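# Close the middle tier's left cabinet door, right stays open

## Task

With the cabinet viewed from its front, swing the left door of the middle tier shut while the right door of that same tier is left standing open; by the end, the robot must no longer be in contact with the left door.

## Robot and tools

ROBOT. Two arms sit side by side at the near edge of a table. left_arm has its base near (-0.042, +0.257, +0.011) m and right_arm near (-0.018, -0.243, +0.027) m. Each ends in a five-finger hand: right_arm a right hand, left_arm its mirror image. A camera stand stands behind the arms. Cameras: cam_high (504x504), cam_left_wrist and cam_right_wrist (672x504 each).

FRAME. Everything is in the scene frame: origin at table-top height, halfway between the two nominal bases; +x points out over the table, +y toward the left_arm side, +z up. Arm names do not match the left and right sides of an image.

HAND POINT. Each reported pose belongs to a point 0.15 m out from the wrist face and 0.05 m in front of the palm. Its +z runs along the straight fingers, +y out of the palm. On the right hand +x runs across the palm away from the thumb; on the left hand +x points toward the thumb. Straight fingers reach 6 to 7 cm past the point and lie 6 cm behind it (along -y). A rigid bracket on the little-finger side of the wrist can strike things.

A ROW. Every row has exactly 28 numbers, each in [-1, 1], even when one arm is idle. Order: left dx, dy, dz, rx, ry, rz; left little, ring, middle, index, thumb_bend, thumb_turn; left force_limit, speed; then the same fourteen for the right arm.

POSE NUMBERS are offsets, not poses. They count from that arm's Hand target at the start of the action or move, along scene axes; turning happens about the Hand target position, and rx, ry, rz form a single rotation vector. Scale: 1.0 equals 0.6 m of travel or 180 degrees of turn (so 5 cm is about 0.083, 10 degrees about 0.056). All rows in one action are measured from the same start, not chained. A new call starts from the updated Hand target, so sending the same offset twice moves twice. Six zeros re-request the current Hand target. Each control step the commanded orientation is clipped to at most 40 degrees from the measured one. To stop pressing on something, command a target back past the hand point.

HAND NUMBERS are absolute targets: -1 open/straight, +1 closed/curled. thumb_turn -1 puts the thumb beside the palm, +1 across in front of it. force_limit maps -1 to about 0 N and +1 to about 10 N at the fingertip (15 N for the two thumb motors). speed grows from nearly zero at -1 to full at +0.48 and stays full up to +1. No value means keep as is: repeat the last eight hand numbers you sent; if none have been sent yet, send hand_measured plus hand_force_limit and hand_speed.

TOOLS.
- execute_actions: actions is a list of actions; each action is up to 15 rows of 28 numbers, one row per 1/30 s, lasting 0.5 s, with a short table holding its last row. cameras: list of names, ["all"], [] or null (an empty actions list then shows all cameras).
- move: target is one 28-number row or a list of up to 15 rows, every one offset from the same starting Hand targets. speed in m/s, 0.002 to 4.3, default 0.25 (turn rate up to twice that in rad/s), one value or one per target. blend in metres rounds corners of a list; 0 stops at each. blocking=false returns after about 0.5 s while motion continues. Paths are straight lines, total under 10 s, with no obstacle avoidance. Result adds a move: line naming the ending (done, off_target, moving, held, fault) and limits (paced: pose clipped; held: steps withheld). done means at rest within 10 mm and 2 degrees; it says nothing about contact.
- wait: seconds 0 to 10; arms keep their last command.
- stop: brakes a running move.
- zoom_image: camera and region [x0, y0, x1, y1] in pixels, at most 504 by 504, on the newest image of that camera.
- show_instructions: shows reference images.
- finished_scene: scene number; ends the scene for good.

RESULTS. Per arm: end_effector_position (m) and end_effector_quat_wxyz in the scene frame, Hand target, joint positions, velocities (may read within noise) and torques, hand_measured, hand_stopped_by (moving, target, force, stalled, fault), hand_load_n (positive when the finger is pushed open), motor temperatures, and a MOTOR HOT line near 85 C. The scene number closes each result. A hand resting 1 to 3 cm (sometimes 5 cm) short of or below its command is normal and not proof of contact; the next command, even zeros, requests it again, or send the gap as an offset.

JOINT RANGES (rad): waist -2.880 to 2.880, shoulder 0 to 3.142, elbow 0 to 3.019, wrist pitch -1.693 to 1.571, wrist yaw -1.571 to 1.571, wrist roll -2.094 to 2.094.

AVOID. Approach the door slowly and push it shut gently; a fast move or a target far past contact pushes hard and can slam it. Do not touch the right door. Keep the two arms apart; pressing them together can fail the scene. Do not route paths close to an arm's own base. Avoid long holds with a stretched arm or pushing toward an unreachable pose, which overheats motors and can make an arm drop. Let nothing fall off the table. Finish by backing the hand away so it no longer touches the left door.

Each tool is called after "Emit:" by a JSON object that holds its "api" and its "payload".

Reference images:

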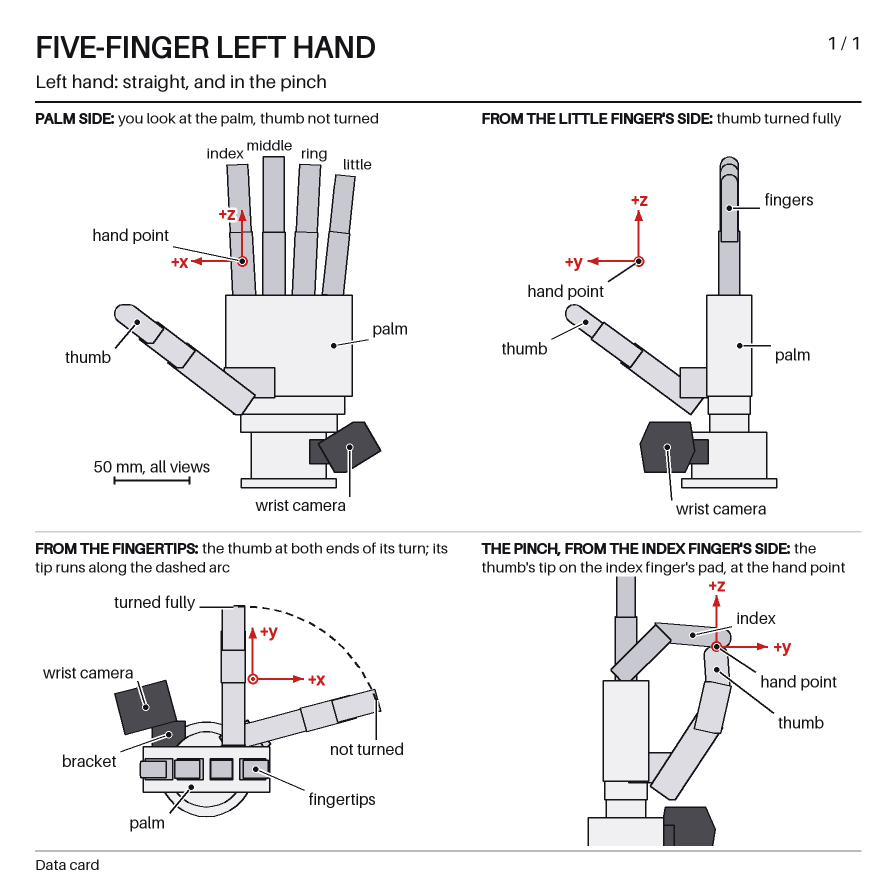

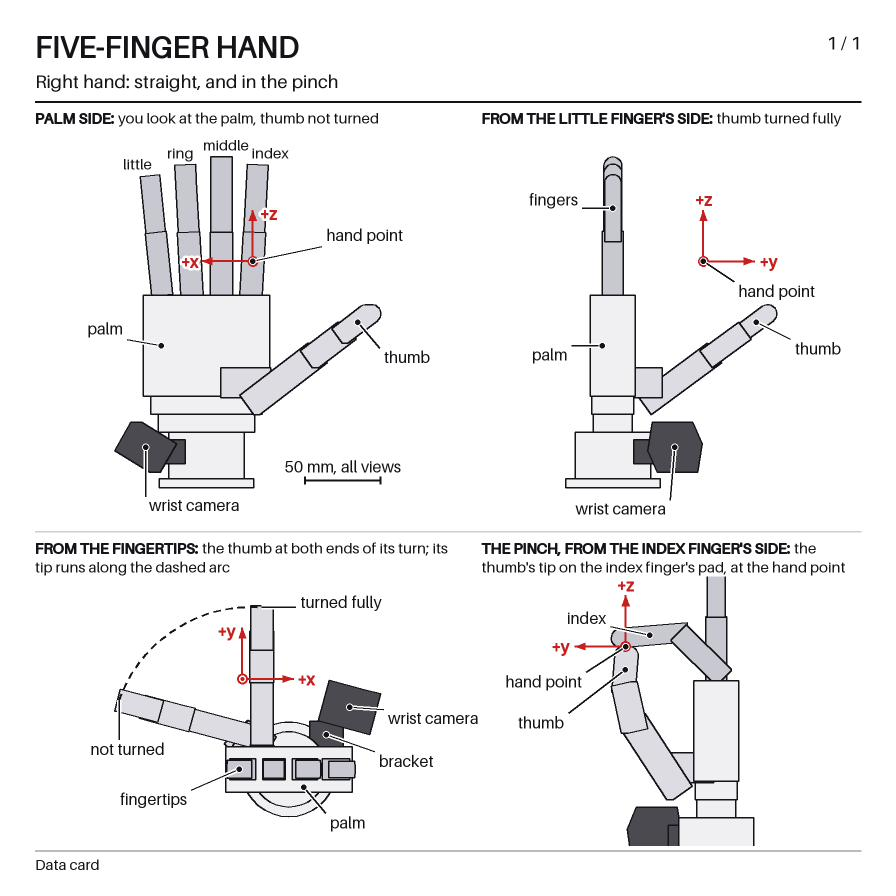

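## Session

Emit:
{"api": "execute_actions", "payload": {"actions": []}}

Scene clock: 0.00 s.
left_arm: end_effector_position=(+0.1722, +0.3999, +0.1509) hand_measured=(-1.000, -1.000, -1.000, -1.000, -1.000, -1.000) hand_load_n=(+0.0, +0.0, +0.0, +0.0, +0.0, +0.0) hand_stopped_by=(target, target, target, target, target, target) hand_force_limit=0.00 hand_speed=-0.80 end_effector_quat_wxyz=(-0.200, +0.825, -0.458, -0.263) | right_arm: end_effector_position=(+0.6866, -0.3083, +0.1952) hand_measured=(-1.000, -1.000, -1.000, -1.000, -1.000, -1.000) hand_load_n=(+0.0, +0.0, +0.0, +0.0, +0.0, +0.0) hand_stopped_by=(target, target, target, target, target, target) hand_force_limit=0.00 hand_speed=-0.80 end_effector_quat_wxyz=(+0.447, -0.557, +0.698, -0.043)
Joint positions: left_arm=[0.234 1.227 0.906 -1.366 -0.664 -0.33] | right_arm=[-0.277 1.973 1.719 -0.612 -0.672 0.169]
Joint velocities: within noise
Joint torques (N m): no reading
Motor temperatures (°C): left_arm=[22 28 29 21 25 23] | right_arm=[23 23 29 20 22 21]
Heat: left arm: hottest elbow 29 °C; right arm: hottest elbow 29 °C.
Hand target: left_arm +0.1802, +0.4021, +0.1573; -0.207, +0.828, -0.455, -0.256 | right_arm +0.6941, -0.3107, +0.2061; +0.454, -0.559, +0.692, -0.053

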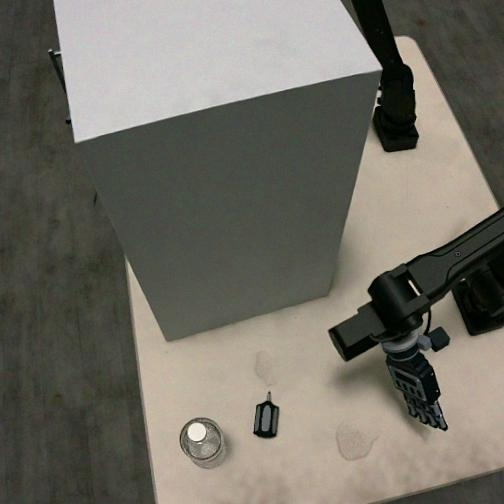

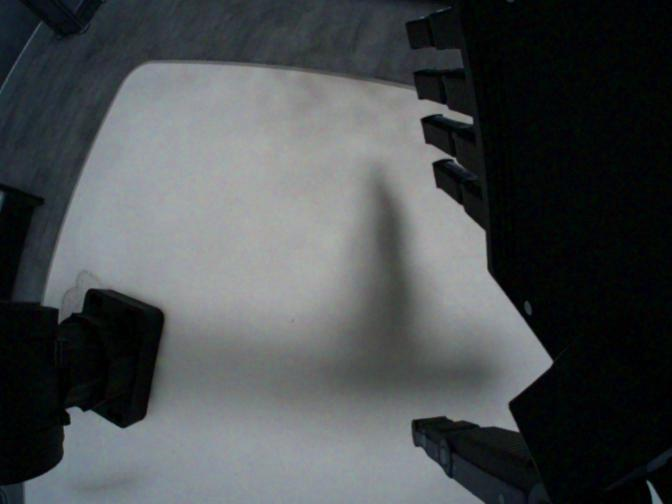

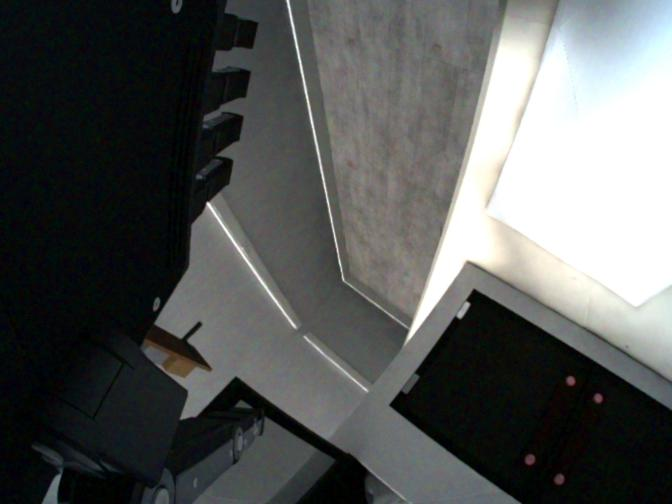

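Emit:
{"api": "move", "payload": {"target": [[0,0,0,0,0,0,-1,-1,-1,-1,-1,-1,0,-0.8,-0.157,-0.233,0.2,0,0,0,-1,-1,-1,-1,-1,-1,0,-0.8],[0,0,0,0,0,0,-1,-1,-1,-1,-1,-1,0,-0.8,-0.54,-0.333,0.34,-0.0947,-0.2888,0.0907,-1,-1,-1,-1,-1,-1,0,-0.8]], "speed": 0.35, "blend": 0.08, "cameras": ["cam_right_wrist"]}}

Emit:
{"api": "zoom_image", "payload": {"camera": "cam_right_wrist", "region": [170, 160, 506, 504]}}

Scene clock: 55.47 s.
left_arm: end_effector_position=(+0.1722, +0.3999, +0.1509) hand_measured=(-1.000, -1.000, -1.000, -1.000, -1.000, -1.000) hand_load_n=(+0.0, +0.0, +0.0, +0.0, +0.0, +0.0) hand_stopped_by=(target, target, target, target, target, target) hand_force_limit=0.00 hand_speed=-0.80 end_effector_quat_wxyz=(-0.200, +0.825, -0.458, -0.263) | right_arm: end_effector_position=(+0.3755, -0.5090, +0.4088) hand_measured=(-1.000, -1.000, -1.000, -1.000, -1.000, -1.000) hand_load_n=(+0.0, +0.0, -0.5, +0.0, +0.0, -0.5) hand_stopped_by=(target, target, target, target, target, target) hand_force_limit=0.00 hand_speed=-0.80 end_effector_quat_wxyz=(+0.617, -0.617, +0.350, -0.340)
Joint positions: left_arm=[0.234 1.227 0.906 -1.366 -0.664 -0.33] | right_arm=[-0.982 1.419 1.37 -0.761 -1.563 -0.797]
Joint torques (N m): left_arm=[0.21 -6.42 10.74 0.09 -0.75 -0.06] | right_arm=[-0.44 -9.52 7.64 1.17 -0.86 -0.11]
Motor temperatures (°C): left_arm=[22 28 35 21 25 23] | right_arm=[23 26 39 21 23 21]
Heat: left arm: hottest elbow 35 °C; right arm: hottest elbow 39 °C.
Hand target: left_arm +0.1802, +0.4021, +0.1573; -0.207, +0.828, -0.455, -0.256 | right_arm +0.3702, -0.5105, +0.4101; +0.627, -0.627, +0.327, -0.326
Off the commanded pose: left_arm 0.010 m, 1 deg | right_arm 0.006 m, 4 deg.
joint sent to its limit (right arm) — joint 5 (wrist yaw), lower limit. The joint targets are off in orientation, not in position.
move: off_target (right_arm)
Images, in order (width x height): cam_right_wrist 672x504.

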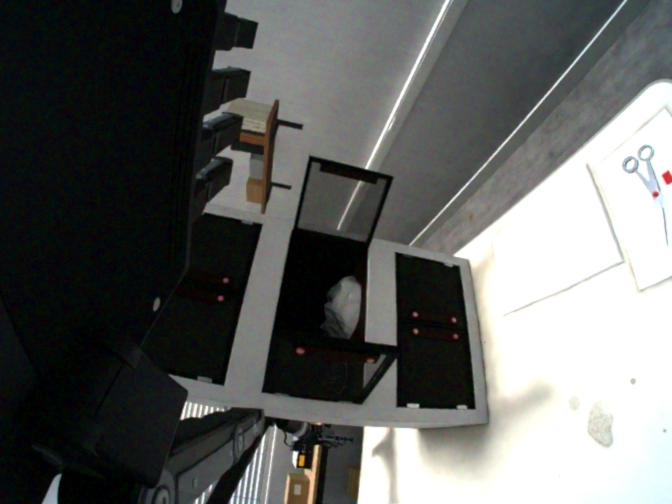

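Scaled by 1.465 from the camera's 672x504 image, which has a finer 960x720 frame.

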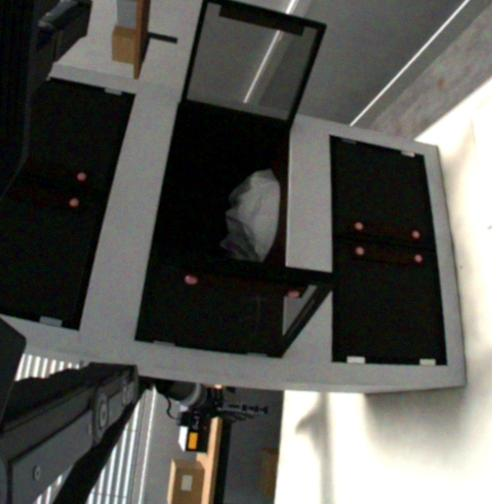

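Emit:
{"api": "move", "payload": {"target": [[0,0,0,0,0,0,-1,-1,-1,-1,-1,-1,0,-0.8,-0.167,0.1,-0.0,-0.2549,0.3715,-0.0755,0.9,0.9,0.9,0.9,-1,1,0,0.2],[0,0,0,0,0,0,-1,-1,-1,-1,-1,-1,0,-0.8,-0.142,0.434,-0.217,-0.2549,0.3715,-0.0755,0.9,0.9,0.9,0.9,-1,1,0,0.2]], "speed": [0.5,0.25], "blend": 0.04, "cameras": ["cam_right_wrist"]}}

Scene clock: 116.07 s.
left_arm: end_effector_position=(+0.1722, +0.3999, +0.1509) hand_measured=(-1.000, -1.000, -1.000, -1.000, -1.000, -1.000) hand_load_n=(+0.0, +0.0, +0.0, +0.0, +0.0, +0.0) hand_stopped_by=(target, target, target, target, target, target) hand_force_limit=0.00 hand_speed=-0.80 end_effector_quat_wxyz=(-0.200, +0.825, -0.458, -0.263) | right_arm: end_effector_position=(+0.2843, -0.2549, +0.2808) hand_measured=(+0.900, +0.900, +0.900, +0.900, -1.000, +1.000) hand_load_n=(+0.0, +0.0, +0.0, +0.0, -0.5, +0.0) hand_stopped_by=(target, target, target, target, target, target) hand_force_limit=0.00 hand_speed=0.20 end_effector_quat_wxyz=(-0.029, +0.841, -0.532, +0.092)
Joint positions: left_arm=[0.234 1.227 0.906 -1.366 -0.664 -0.33] | right_arm=[0.02 1.171 1.234 -1.445 0.046 -0.459]
Joint torques (N m): left_arm=[-0.44 -6.89 10.63 -0.08 -0.74 -0.04] | right_arm=[1.96 -5.71 7.19 1.33 0.35 0.16]
Heat: left arm: hottest elbow 37 °C; right arm: hottest elbow 37 °C.
Hand target: left_arm +0.1802, +0.4021, +0.1573; -0.207, +0.828, -0.455, -0.256 | right_arm +0.2849, -0.2503, +0.2799; -0.032, +0.841, -0.530, +0.099
Off the commanded pose: left_arm 0.010 m, 1 deg | right_arm 0.005 m, 1 deg.
move: done
Images, in order (width x height): cam_right_wrist 672x504.

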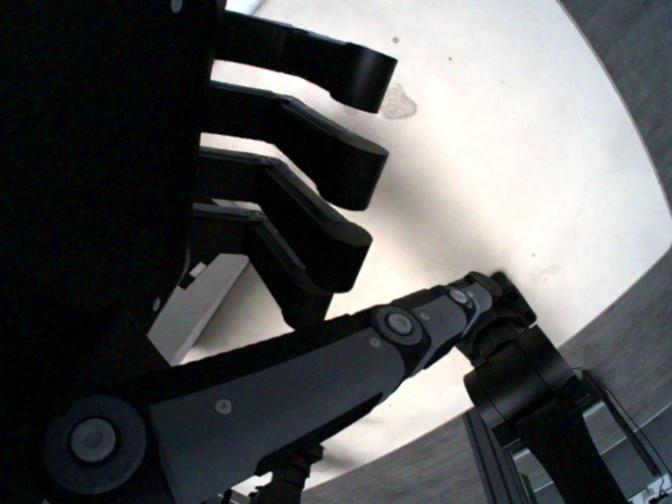

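Emit:
{"api": "move", "payload": {"target": [[0,0,0,0,0,0,-1,-1,-1,-1,-1,-1,0,-0.8,0.125,0.05,0.005,0.0233,-0.0054,0.1517,0.9,0.9,0.9,0.9,-1,1,0,0.2],[0,0,0,0,0,0,-1,-1,-1,-1,-1,-1,0,-0.8,0.217,0.108,0.008,0.0208,-0.0036,0.3186,0.9,0.9,0.9,0.9,-1,1,0,0.2],[0,0,0,0,0,0,-1,-1,-1,-1,-1,-1,0,-0.8,0.242,0.175,0.008,0.026,-0.0026,0.4022,0.9,0.9,0.9,0.9,-1,1,0,0.2],[0,0,0,0,0,0,-1,-1,-1,-1,-1,-1,0,-0.8,0.25,0.242,0.008,0.026,-0.0026,0.4022,0.9,0.9,0.9,0.9,-1,1,0,0.2]], "speed": [0.12,0.15,0.12,0.08], "blend": 0.02, "cameras": ["cam_right_wrist"]}}

Scene clock: 146.60 s.
left_arm: end_effector_position=(+0.1722, +0.3999, +0.1509) hand_measured=(-1.000, -1.000, -1.000, -1.000, -1.000, -1.000) hand_load_n=(+0.0, +0.0, +0.0, +0.0, +0.0, +0.0) hand_stopped_by=(target, target, target, target, target, target) hand_force_limit=0.00 hand_speed=-0.80 end_effector_quat_wxyz=(-0.200, +0.825, -0.458, -0.263) | right_arm: end_effector_position=(+0.4127, -0.1743, +0.2705) hand_measured=(+0.900, +0.900, +0.900, +0.900, -1.000, +1.000) hand_load_n=(+0.0, +0.0, +0.0, +0.0, +0.0, +0.0) hand_stopped_by=(target, target, target, target, target, target) hand_force_limit=0.00 hand_speed=0.20 end_effector_quat_wxyz=(-0.094, +0.995, +0.021, +0.024)
Joint positions: left_arm=[0.234 1.227 0.906 -1.366 -0.664 -0.33] | right_arm=[0.235 1.522 1.544 -1.51 -0.177 -1.404]
Joint torques (N m): left_arm=[0.03 -6.77 10.52 0.09 -0.77 -0.04] | right_arm=[10.29 -6.95 13.53 1.33 -1.57 0.33]
Heat: left arm: hottest elbow 37 °C; right arm: hottest elbow 38 °C.
Hand target: left_arm +0.1802, +0.4021, +0.1573; -0.207, +0.828, -0.455, -0.256 | right_arm +0.4350, -0.1050, +0.2847; -0.119, +0.990, +0.066, +0.044
Off the commanded pose: left_arm 0.010 m, 1 deg | right_arm 0.074 m, 6 deg.
move: off_target (right_arm)
Images, in order (width x height): cam_right_wrist 672x504.

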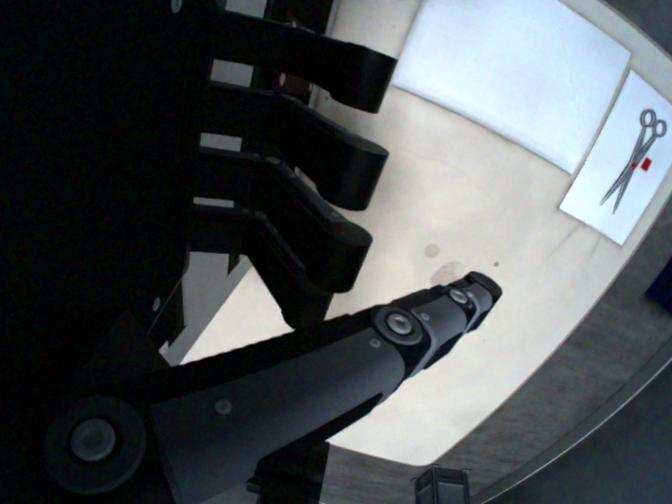

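Emit:
{"api": "move", "payload": {"target": [[0,0,0,0,0,0,-1,-1,-1,-1,-1,-1,0,-0.8,-0.05,-0.28,0.02,0,0,0,-1,-1,-1,-1,-1,-1,0,0.2],[0,0,0,0,0,0,-1,-1,-1,-1,-1,-1,0,-0.8,-0.25,-0.5,0.14,-0.026,0.0026,-0.4022,-1,-1,-1,-1,-1,-1,0,0.2],[0,0,0,0,0,0,-1,-1,-1,-1,-1,-1,0,-0.8,-0.108,-0.675,0.208,0.4148,-0.1536,-0.2679,-1,-1,-1,-1,-1,-1,0,0.2]], "speed": [0.25,0.4,0.5], "blend": 0.04, "cameras": ["cam_right_wrist"]}}

Scene clock: 172.53 s.
left_arm: end_effector_position=(+0.1722, +0.3999, +0.1509) hand_measured=(-1.000, -1.000, -1.000, -1.000, -1.000, -1.000) hand_load_n=(+0.0, +0.0, +0.0, +0.0, +0.0, +0.0) hand_stopped_by=(target, target, target, target, target, target) hand_force_limit=0.00 hand_speed=-0.80 end_effector_quat_wxyz=(-0.200, +0.825, -0.458, -0.263) | right_arm: end_effector_position=(+0.3719, -0.5028, +0.4083) hand_measured=(-1.000, -1.000, -1.000, -1.000, -1.000, -1.000) hand_load_n=(+0.0, +0.0, +0.0, +0.0, +0.0, -0.5) hand_stopped_by=(target, target, target, target, target, target) hand_force_limit=0.00 hand_speed=0.20 end_effector_quat_wxyz=(+0.617, -0.619, +0.348, -0.339)
Joint positions: left_arm=[0.234 1.227 0.906 -1.366 -0.664 -0.33] | right_arm=[-0.981 1.521 1.533 -1.511 -1.563 -1.491]
Joint torques (N m): left_arm=[-0.62 -7.3 10.74 0.18 -0.79 -0.06] | right_arm=[-0.56 -9 8.24 0.43 -1.13 -0.08]
Heat: left arm: hottest elbow 38 °C; right arm: hottest elbow 43 °C.
Hand target: left_arm +0.1802, +0.4021, +0.1573; -0.207, +0.828, -0.455, -0.256 | right_arm +0.3702, -0.5100, +0.4095; +0.627, -0.627, +0.327, -0.326
Off the commanded pose: left_arm 0.010 m, 1 deg | right_arm 0.008 m, 3 deg.
move: off_target (right_arm)
Images, in order (width x height): cam_right_wrist 672x504.

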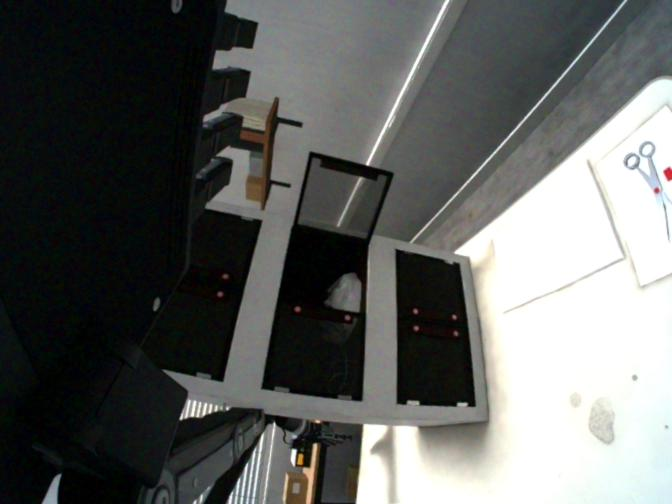

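Emit:
{"api": "finished_scene", "payload": {"scene": 2}}

The scene is finished: the task was done.


## Next scene

The same job, from a new start.

Reference images:

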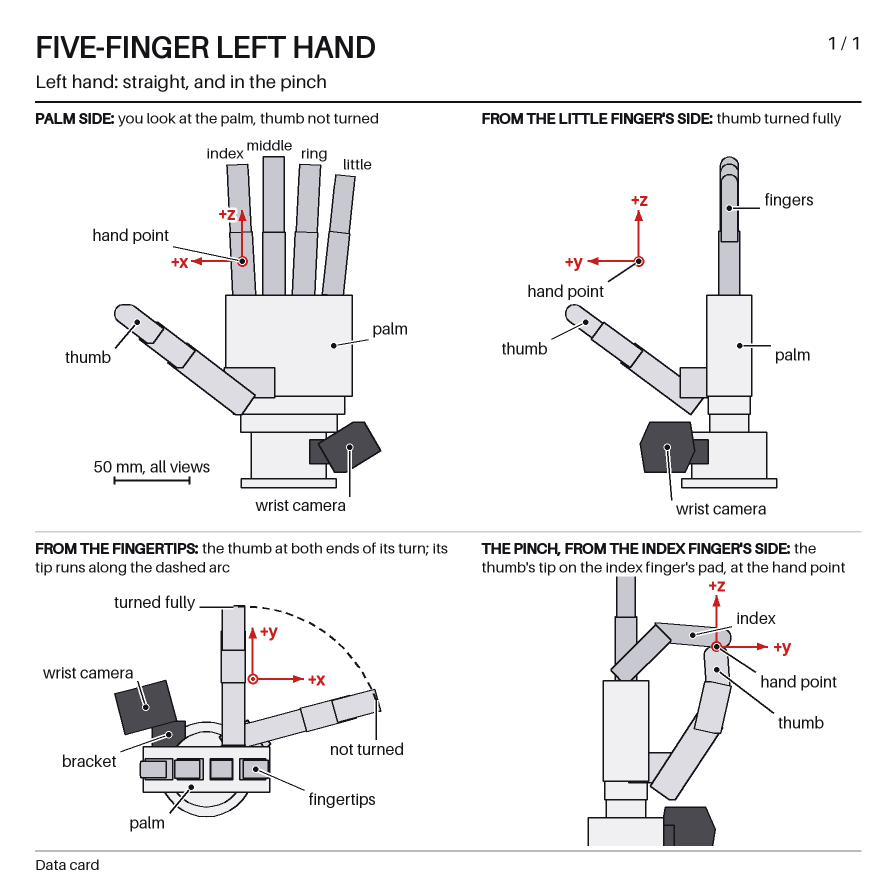

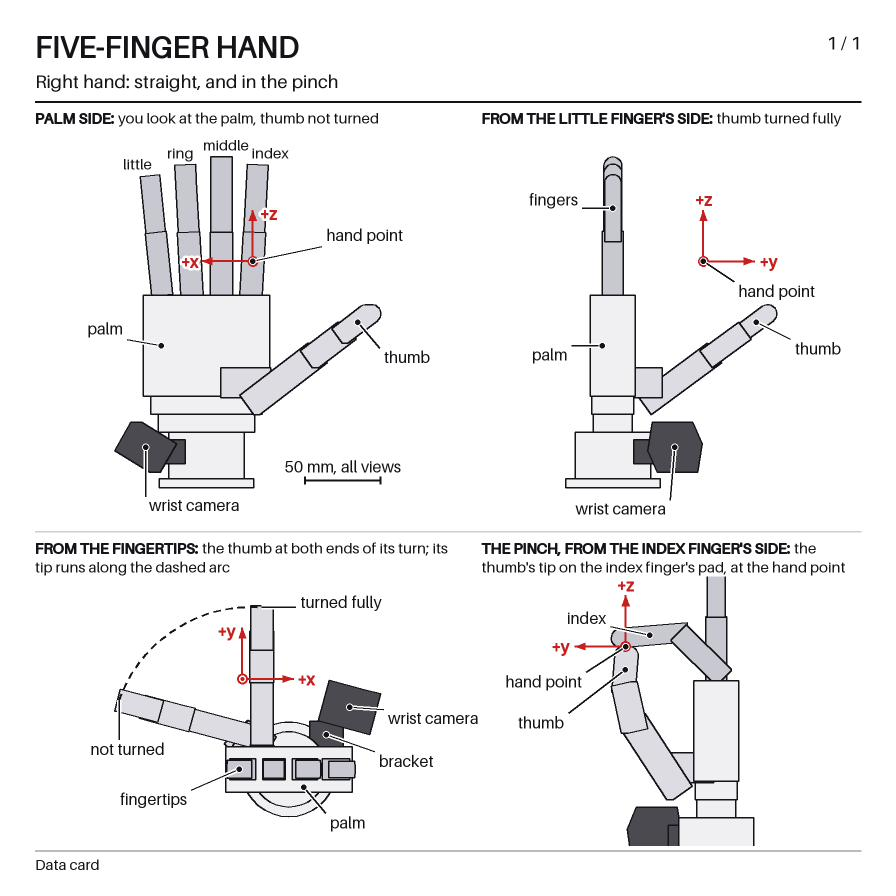

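Emit:
{"api": "execute_actions", "payload": {"actions": []}}

Scene clock: 0.00 s.
left_arm: end_effector_position=(+0.6419, +0.3351, +0.2176) hand_measured=(-1.000, -1.000, -1.000, -1.000, -1.000, -1.000) hand_load_n=(+0.0, +0.0, +0.0, +0.5, +0.0, +0.0) hand_stopped_by=(target, target, target, target, target, target) hand_force_limit=0.00 hand_speed=-0.80 end_effector_quat_wxyz=(+0.694, -0.076, +0.712, -0.079) | right_arm: end_effector_position=(+0.5415, -0.3219, +0.2216) hand_measured=(-1.000, -1.000, -1.000, -1.000, -1.000, -1.000) hand_load_n=(+0.0, +0.0, +0.0, +0.0, +0.0, +0.0) hand_stopped_by=(target, target, target, target, target, target) hand_force_limit=0.00 hand_speed=-0.80 end_effector_quat_wxyz=(+0.231, +0.964, +0.046, +0.127)
Joint positions: left_arm=[0.022 1.661 0.965 0.671 0.064 1.353] | right_arm=[0.15 1.728 1.516 -1.116 0.479 -1.607]
Joint velocities: within noise
Joint torques (N m): no reading
Motor temperatures (°C): left_arm=[22 26 29 21 25 23] | right_arm=[23 24 29 20 23 21]
Heat: left arm: hottest elbow 29 °C; right arm: hottest elbow 29 °C.
Hand target: left_arm +0.6487, +0.3355, +0.2291; +0.702, -0.074, +0.704, -0.079 | right_arm +0.5489, -0.3211, +0.2294; +0.230, +0.963, +0.043, +0.137

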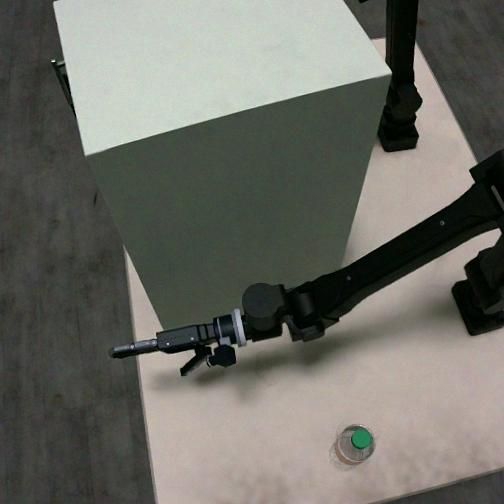

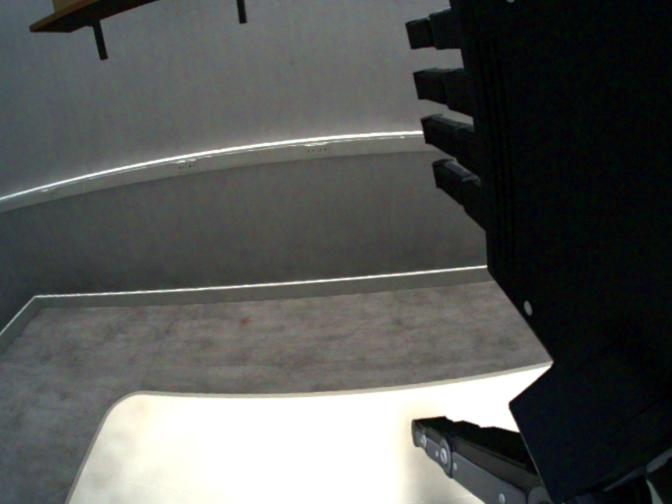

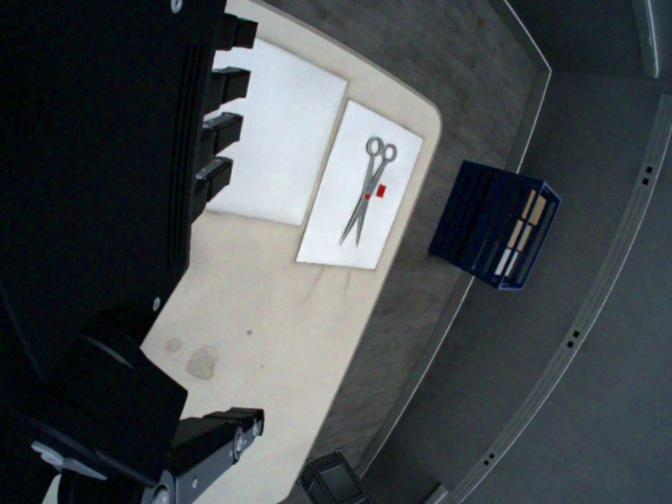

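Emit:
{"api": "move", "payload": {"target": [[0,0,0,0,0,0,-1,-1,-1,-1,-1,-1,0,-0.8,-0.032,-0.132,0.217,0,0,0,-1,-1,-1,-1,-1,-1,0,-0.8],[0,0,0,0,0,0,-1,-1,-1,-1,-1,-1,0,-0.8,-0.215,-0.232,0.3,0.2063,-0.0685,-0.3553,-1,-1,-1,-1,-1,-1,0,-0.8],[0,0,0,0,0,0,-1,-1,-1,-1,-1,-1,0,-0.8,-0.298,-0.315,0.301,0.625,-0.2143,-0.1393,-1,-1,-1,-1,-1,-1,0,-0.8]], "speed": [0.3,0.45,0.5], "blend": 0.04, "cameras": ["cam_right_wrist"]}}

Emit:
{"api": "zoom_image", "payload": {"camera": "cam_right_wrist", "region": [170, 160, 506, 504]}}

Scene clock: 37.60 s.
left_arm: end_effector_position=(+0.6419, +0.3351, +0.2176) hand_measured=(-1.000, -1.000, -1.000, -1.000, -1.000, -1.000) hand_load_n=(+0.0, +0.0, +0.0, +0.0, +0.0, +0.0) hand_stopped_by=(target, target, target, target, target, target) hand_force_limit=0.00 hand_speed=-0.80 end_effector_quat_wxyz=(+0.694, -0.076, +0.712, -0.079) | right_arm: end_effector_position=(+0.3717, -0.5028, +0.4183) hand_measured=(-1.000, -1.000, -1.000, -1.000, -1.000, -1.000) hand_load_n=(+0.0, +0.0, -0.5, +0.0, +0.0, -0.5) hand_stopped_by=(target, target, target, target, target, target) hand_force_limit=0.00 hand_speed=-0.80 end_effector_quat_wxyz=(+0.614, -0.622, +0.342, -0.345)
Joint positions: left_arm=[0.022 1.661 0.965 0.671 0.064 1.353] | right_arm=[-0.982 1.502 1.537 -1.451 -1.563 -1.425]
Joint torques (N m): left_arm=[-0.15 -14.56 10.78 2.51 -0.18 -0.03] | right_arm=[-0.62 -8.64 7.02 0.68 -1.12 -0.13]
Motor temperatures (°C): left_arm=[22 27 32 21 25 23] | right_arm=[23 27 34 20 23 21]
Heat: left arm: hottest elbow 32 °C; right arm: hottest elbow 34 °C.
Hand target: left_arm +0.6487, +0.3355, +0.2291; +0.702, -0.074, +0.704, -0.079 | right_arm +0.3700, -0.5101, +0.4100; +0.629, -0.625, +0.327, -0.327
Off the commanded pose: left_arm 0.013 m, 1 deg | right_arm 0.011 m, 3 deg.
joint sent to its limit (right arm) — joint 5 (wrist yaw), lower limit. The joint targets are off in orientation, not in position.
move: off_target (left_arm, right_arm)
Images, in order (width x height): cam_right_wrist 672x504.

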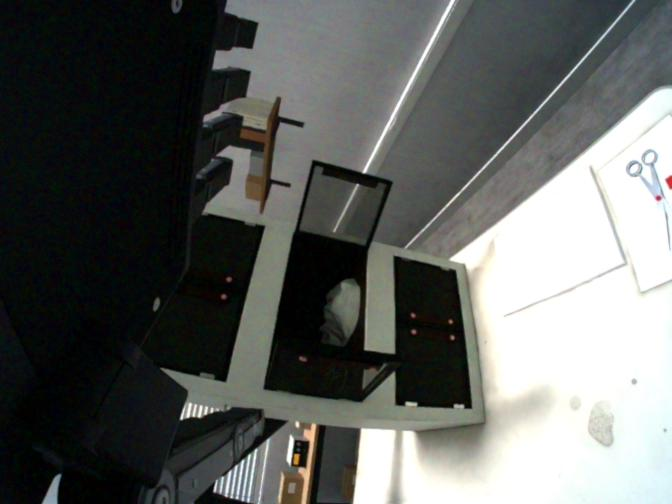

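Scaled by 1.465 from the camera's 672x504 image, which has a finer 960x720 frame.

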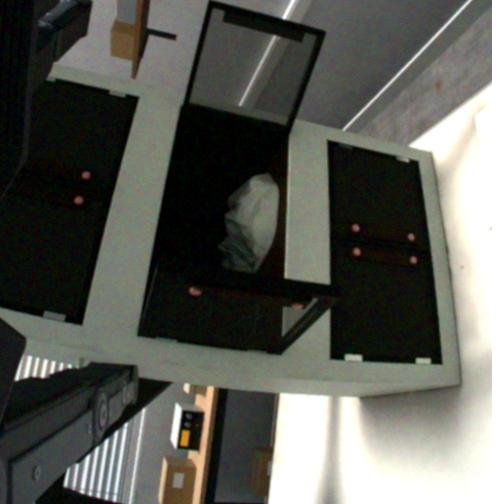

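Emit:
{"api": "move", "payload": {"target": [[0,0,0,0,0,0,-1,-1,-1,-1,-1,-1,0,-0.8,-0.167,0.1,-0.0,-0.2549,0.3715,-0.0755,0.9,0.9,0.9,0.9,-1,1,0,0.2],[0,0,0,0,0,0,-1,-1,-1,-1,-1,-1,0,-0.8,-0.167,0.434,-0.217,-0.2549,0.3715,-0.0755,0.9,0.9,0.9,0.9,-1,1,0,0.2]], "speed": [0.5,0.25], "blend": 0.04}}

Emit:
{"api": "move", "payload": {"target": [[0,0,0,0,0,0,-1,-1,-1,-1,-1,-1,0,-0.8,0.142,0.05,0.005,0.0233,-0.0054,0.1517,0.9,0.9,0.9,0.9,-1,1,0,0.2],[0,0,0,0,0,0,-1,-1,-1,-1,-1,-1,0,-0.8,0.238,0.108,0.008,0.0208,-0.0036,0.33,0.9,0.9,0.9,0.9,-1,1,0,0.2],[0,0,0,0,0,0,-1,-1,-1,-1,-1,-1,0,-0.8,0.267,0.175,0.008,0.026,-0.0026,0.415,0.9,0.9,0.9,0.9,-1,1,0,0.2],[0,0,0,0,0,0,-1,-1,-1,-1,-1,-1,0,-0.8,0.275,0.2,0.008,0.026,-0.0026,0.415,0.9,0.9,0.9,0.9,-1,1,0,0.2]], "speed": [0.12,0.15,0.12,0.08], "blend": 0.02, "cameras": ["cam_right_wrist"]}}

Scene clock: 60.77 s.
left_arm: end_effector_position=(+0.6419, +0.3351, +0.2176) hand_measured=(-1.000, -1.000, -1.000, -1.000, -1.000, -1.000) hand_load_n=(+0.5, +0.0, +0.0, +0.0, +0.0, +0.0) hand_stopped_by=(target, target, target, target, target, target) hand_force_limit=0.00 hand_speed=-0.80 end_effector_quat_wxyz=(+0.694, -0.076, +0.712, -0.079) | right_arm: end_effector_position=(+0.2692, -0.2544, +0.2808) hand_measured=(+0.900, +0.900, +0.900, +0.900, -1.000, +1.000) hand_load_n=(+0.0, +0.0, +0.0, +0.5, +0.0, +0.0) hand_stopped_by=(target, target, target, target, target, target) hand_force_limit=0.00 hand_speed=0.20 end_effector_quat_wxyz=(-0.031, +0.841, -0.532, +0.094)
Joint positions: left_arm=[0.022 1.661 0.965 0.671 0.064 1.353] | right_arm=[0.021 1.128 1.202 -1.451 0.045 -0.459]
Joint torques (N m): left_arm=[-0.03 -14.74 10.65 2.54 -0.18 -0.05] | right_arm=[1.73 -5.3 7.16 1.31 0.34 0.14]
Heat: left arm: hottest elbow 34 °C; right arm: hottest elbow 35 °C.
Hand target: left_arm +0.6487, +0.3355, +0.2291; +0.702, -0.074, +0.704, -0.079 | right_arm +0.2697, -0.2497, +0.2798; -0.034, +0.841, -0.530, +0.100
Off the commanded pose: left_arm 0.013 m, 1 deg | right_arm 0.005 m, 1 deg.
move: off_target (left_arm)

Scene clock: 66.40 s.
left_arm: end_effector_position=(+0.6419, +0.3351, +0.2176) hand_measured=(-1.000, -1.000, -1.000, -1.000, -1.000, -1.000) hand_load_n=(+0.0, +0.0, +0.0, +0.0, +0.0, +0.0) hand_stopped_by=(target, target, target, target, target, target) hand_force_limit=0.00 hand_speed=-0.80 end_effector_quat_wxyz=(+0.694, -0.076, +0.712, -0.079) | right_arm: end_effector_position=(+0.4159, -0.1622, +0.2709) hand_measured=(+0.900, +0.900, +0.900, +0.900, -1.000, +1.000) hand_load_n=(+0.0, +0.0, +0.0, +0.5, +0.0, +0.0) hand_stopped_by=(target, target, target, target, target, target) hand_force_limit=0.00 hand_speed=0.20 end_effector_quat_wxyz=(-0.107, +0.993, +0.051, +0.023)
Joint positions: left_arm=[0.022 1.661 0.965 0.671 0.064 1.353] | right_arm=[0.252 1.53 1.556 -1.515 -0.205 -1.447]
Joint torques (N m): left_arm=[-0.5 -14.62 10.7 2.55 -0.13 -0.03] | right_arm=[5.01 -8.18 12.27 1.01 -0.93 -0.11]
Heat: left arm: hottest elbow 34 °C; right arm: hottest elbow 37 °C.
Hand target: left_arm +0.6487, +0.3355, +0.2291; +0.702, -0.074, +0.704, -0.079 | right_arm +0.4349, -0.1297, +0.2848; -0.122, +0.988, +0.085, +0.042
Off the commanded pose: left_arm 0.013 m, 1 deg | right_arm 0.040 m, 5 deg.
move: off_target (left_arm, right_arm); blend cut to 0.0079 m at target 3
Images, in order (width x height): cam_right_wrist 672x504.

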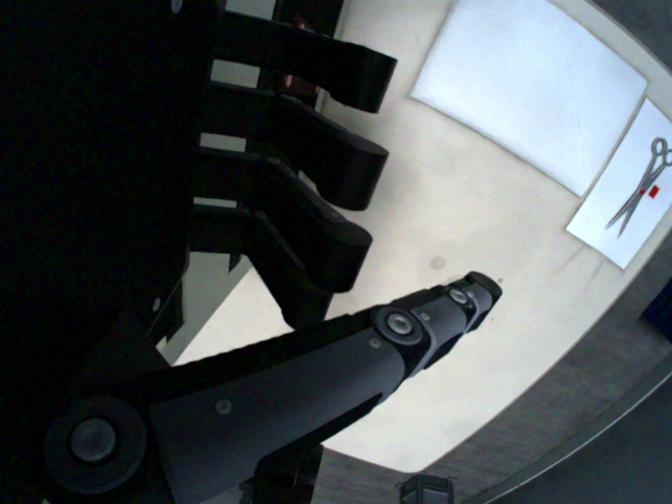

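Emit:
{"api": "move", "payload": {"target": [[0,0,0,0,0,0,-1,-1,-1,-1,-1,-1,0,-0.8,0.0,0.035,0.0,0,0,0,0.9,0.9,0.9,0.9,-1,1,0,0.2],[0,0,0,0,0,0,-1,-1,-1,-1,-1,-1,0,-0.8,-0.05,-0.24,0.02,0,0,0,0.9,0.9,0.9,0.9,-1,1,0,0.2]], "speed": [0.08,0.25]}}

Emit:
{"api": "move", "payload": {"target": [[0,0,0,0,0,0,-1,-1,-1,-1,-1,-1,0,-0.8,-0.2,-0.22,0.12,-0.026,0.0026,-0.415,-1,-1,-1,-1,-1,-1,0,0.2],[0,0,0,0,0,0,-1,-1,-1,-1,-1,-1,0,-0.8,-0.058,-0.394,0.188,0.4148,-0.1536,-0.2679,-1,-1,-1,-1,-1,-1,0,0.2]], "speed": [0.45,0.5], "blend": 0.04, "cameras": ["cam_right_wrist"]}}

Scene clock: 80.50 s.
left_arm: end_effector_position=(+0.6419, +0.3351, +0.2176) hand_measured=(-1.000, -1.000, -1.000, -1.000, -1.000, -1.000) hand_load_n=(+0.0, +0.0, +0.0, +0.0, +0.0, +0.0) hand_stopped_by=(target, target, target, target, target, target) hand_force_limit=0.00 hand_speed=-0.80 end_effector_quat_wxyz=(+0.694, -0.076, +0.712, -0.079) | right_arm: end_effector_position=(+0.4078, -0.2708, +0.2989) hand_measured=(+0.900, +0.900, +0.900, +0.900, -1.000, +1.000) hand_load_n=(+0.0, +0.0, +0.0, +0.0, +0.0, +0.0) hand_stopped_by=(target, target, target, target, target, target) hand_force_limit=0.00 hand_speed=0.20 end_effector_quat_wxyz=(-0.119, +0.988, +0.084, +0.048)
Joint positions: left_arm=[0.022 1.661 0.965 0.671 0.064 1.353] | right_arm=[0.003 1.455 1.55 -1.596 -0.248 -1.761]
Joint torques (N m): left_arm=[0.15 -14.56 10.74 2.44 -0.16 -0.07] | right_arm=[-0.26 -8.88 7.25 0.35 -0.27 -0.1]
Motor temperatures (°C): left_arm=[22 28 35 22 25 23] | right_arm=[23 26 42 20 25 21]
Heat: left arm: hottest elbow 35 °C; right arm: hottest elbow 42 °C.
Hand target: left_arm +0.6487, +0.3355, +0.2291; +0.702, -0.074, +0.704, -0.079 | right_arm +0.4048, -0.2736, +0.2967; -0.122, +0.988, +0.085, +0.042
Off the commanded pose: left_arm 0.013 m, 1 deg | right_arm 0.005 m, 1 deg.
move: off_target (left_arm)

Scene clock: 84.30 s.
left_arm: end_effector_position=(+0.6419, +0.3351, +0.2176) hand_measured=(-1.000, -1.000, -1.000, -1.000, -1.000, -1.000) hand_load_n=(+0.0, +0.0, +0.0, +0.5, +0.0, +0.0) hand_stopped_by=(target, target, target, target, target, target) hand_force_limit=0.00 hand_speed=-0.80 end_effector_quat_wxyz=(+0.694, -0.076, +0.712, -0.079) | right_arm: end_effector_position=(+0.3720, -0.5036, +0.4104) hand_measured=(-1.000, -1.000, -1.000, -1.000, -1.000, -1.000) hand_load_n=(+0.0, +0.0, +0.0, +0.0, +0.0, +0.0) hand_stopped_by=(target, target, target, target, target, target) hand_force_limit=0.00 hand_speed=0.20 end_effector_quat_wxyz=(+0.610, -0.626, +0.335, -0.352)
Joint positions: left_arm=[0.022 1.661 0.965 0.671 0.064 1.353] | right_arm=[-0.982 1.514 1.532 -1.503 -1.563 -1.516]
Joint torques (N m): left_arm=[0.32 -14.45 10.8 2.59 -0.16 -0.03] | right_arm=[-0.56 -9.23 7.76 0.5 -1.13 -0.1]
Heat: left arm: hottest elbow 35 °C; right arm: hottest elbow 42 °C.
Hand target: left_arm +0.6487, +0.3355, +0.2291; +0.702, -0.074, +0.704, -0.079 | right_arm +0.3699, -0.5101, +0.4096; +0.625, -0.632, +0.311, -0.337
Off the commanded pose: left_arm 0.013 m, 1 deg | right_arm 0.007 m, 4 deg.
joint sent to its limit (right arm) — joint 5 (wrist yaw), lower limit. The joint targets are off in orientation, not in position.
move: off_target (left_arm, right_arm)
Images, in order (width x height): cam_right_wrist 672x504.

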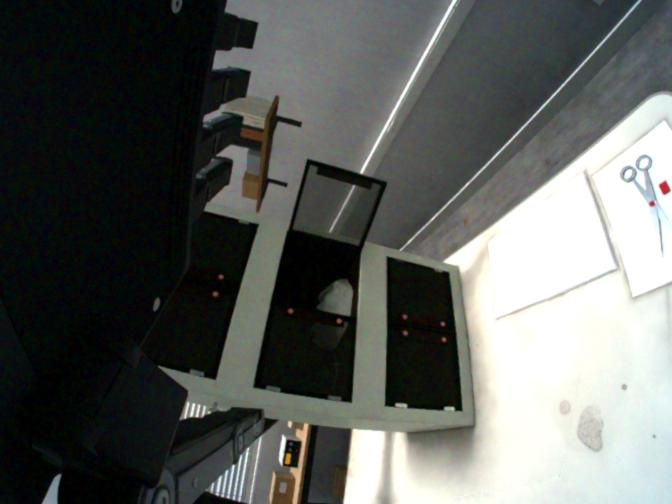

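Closed, and the right door is still open.

Emit:
{"api": "finished_scene", "payload": {"scene": 3}}

The scene is finished: the task was done.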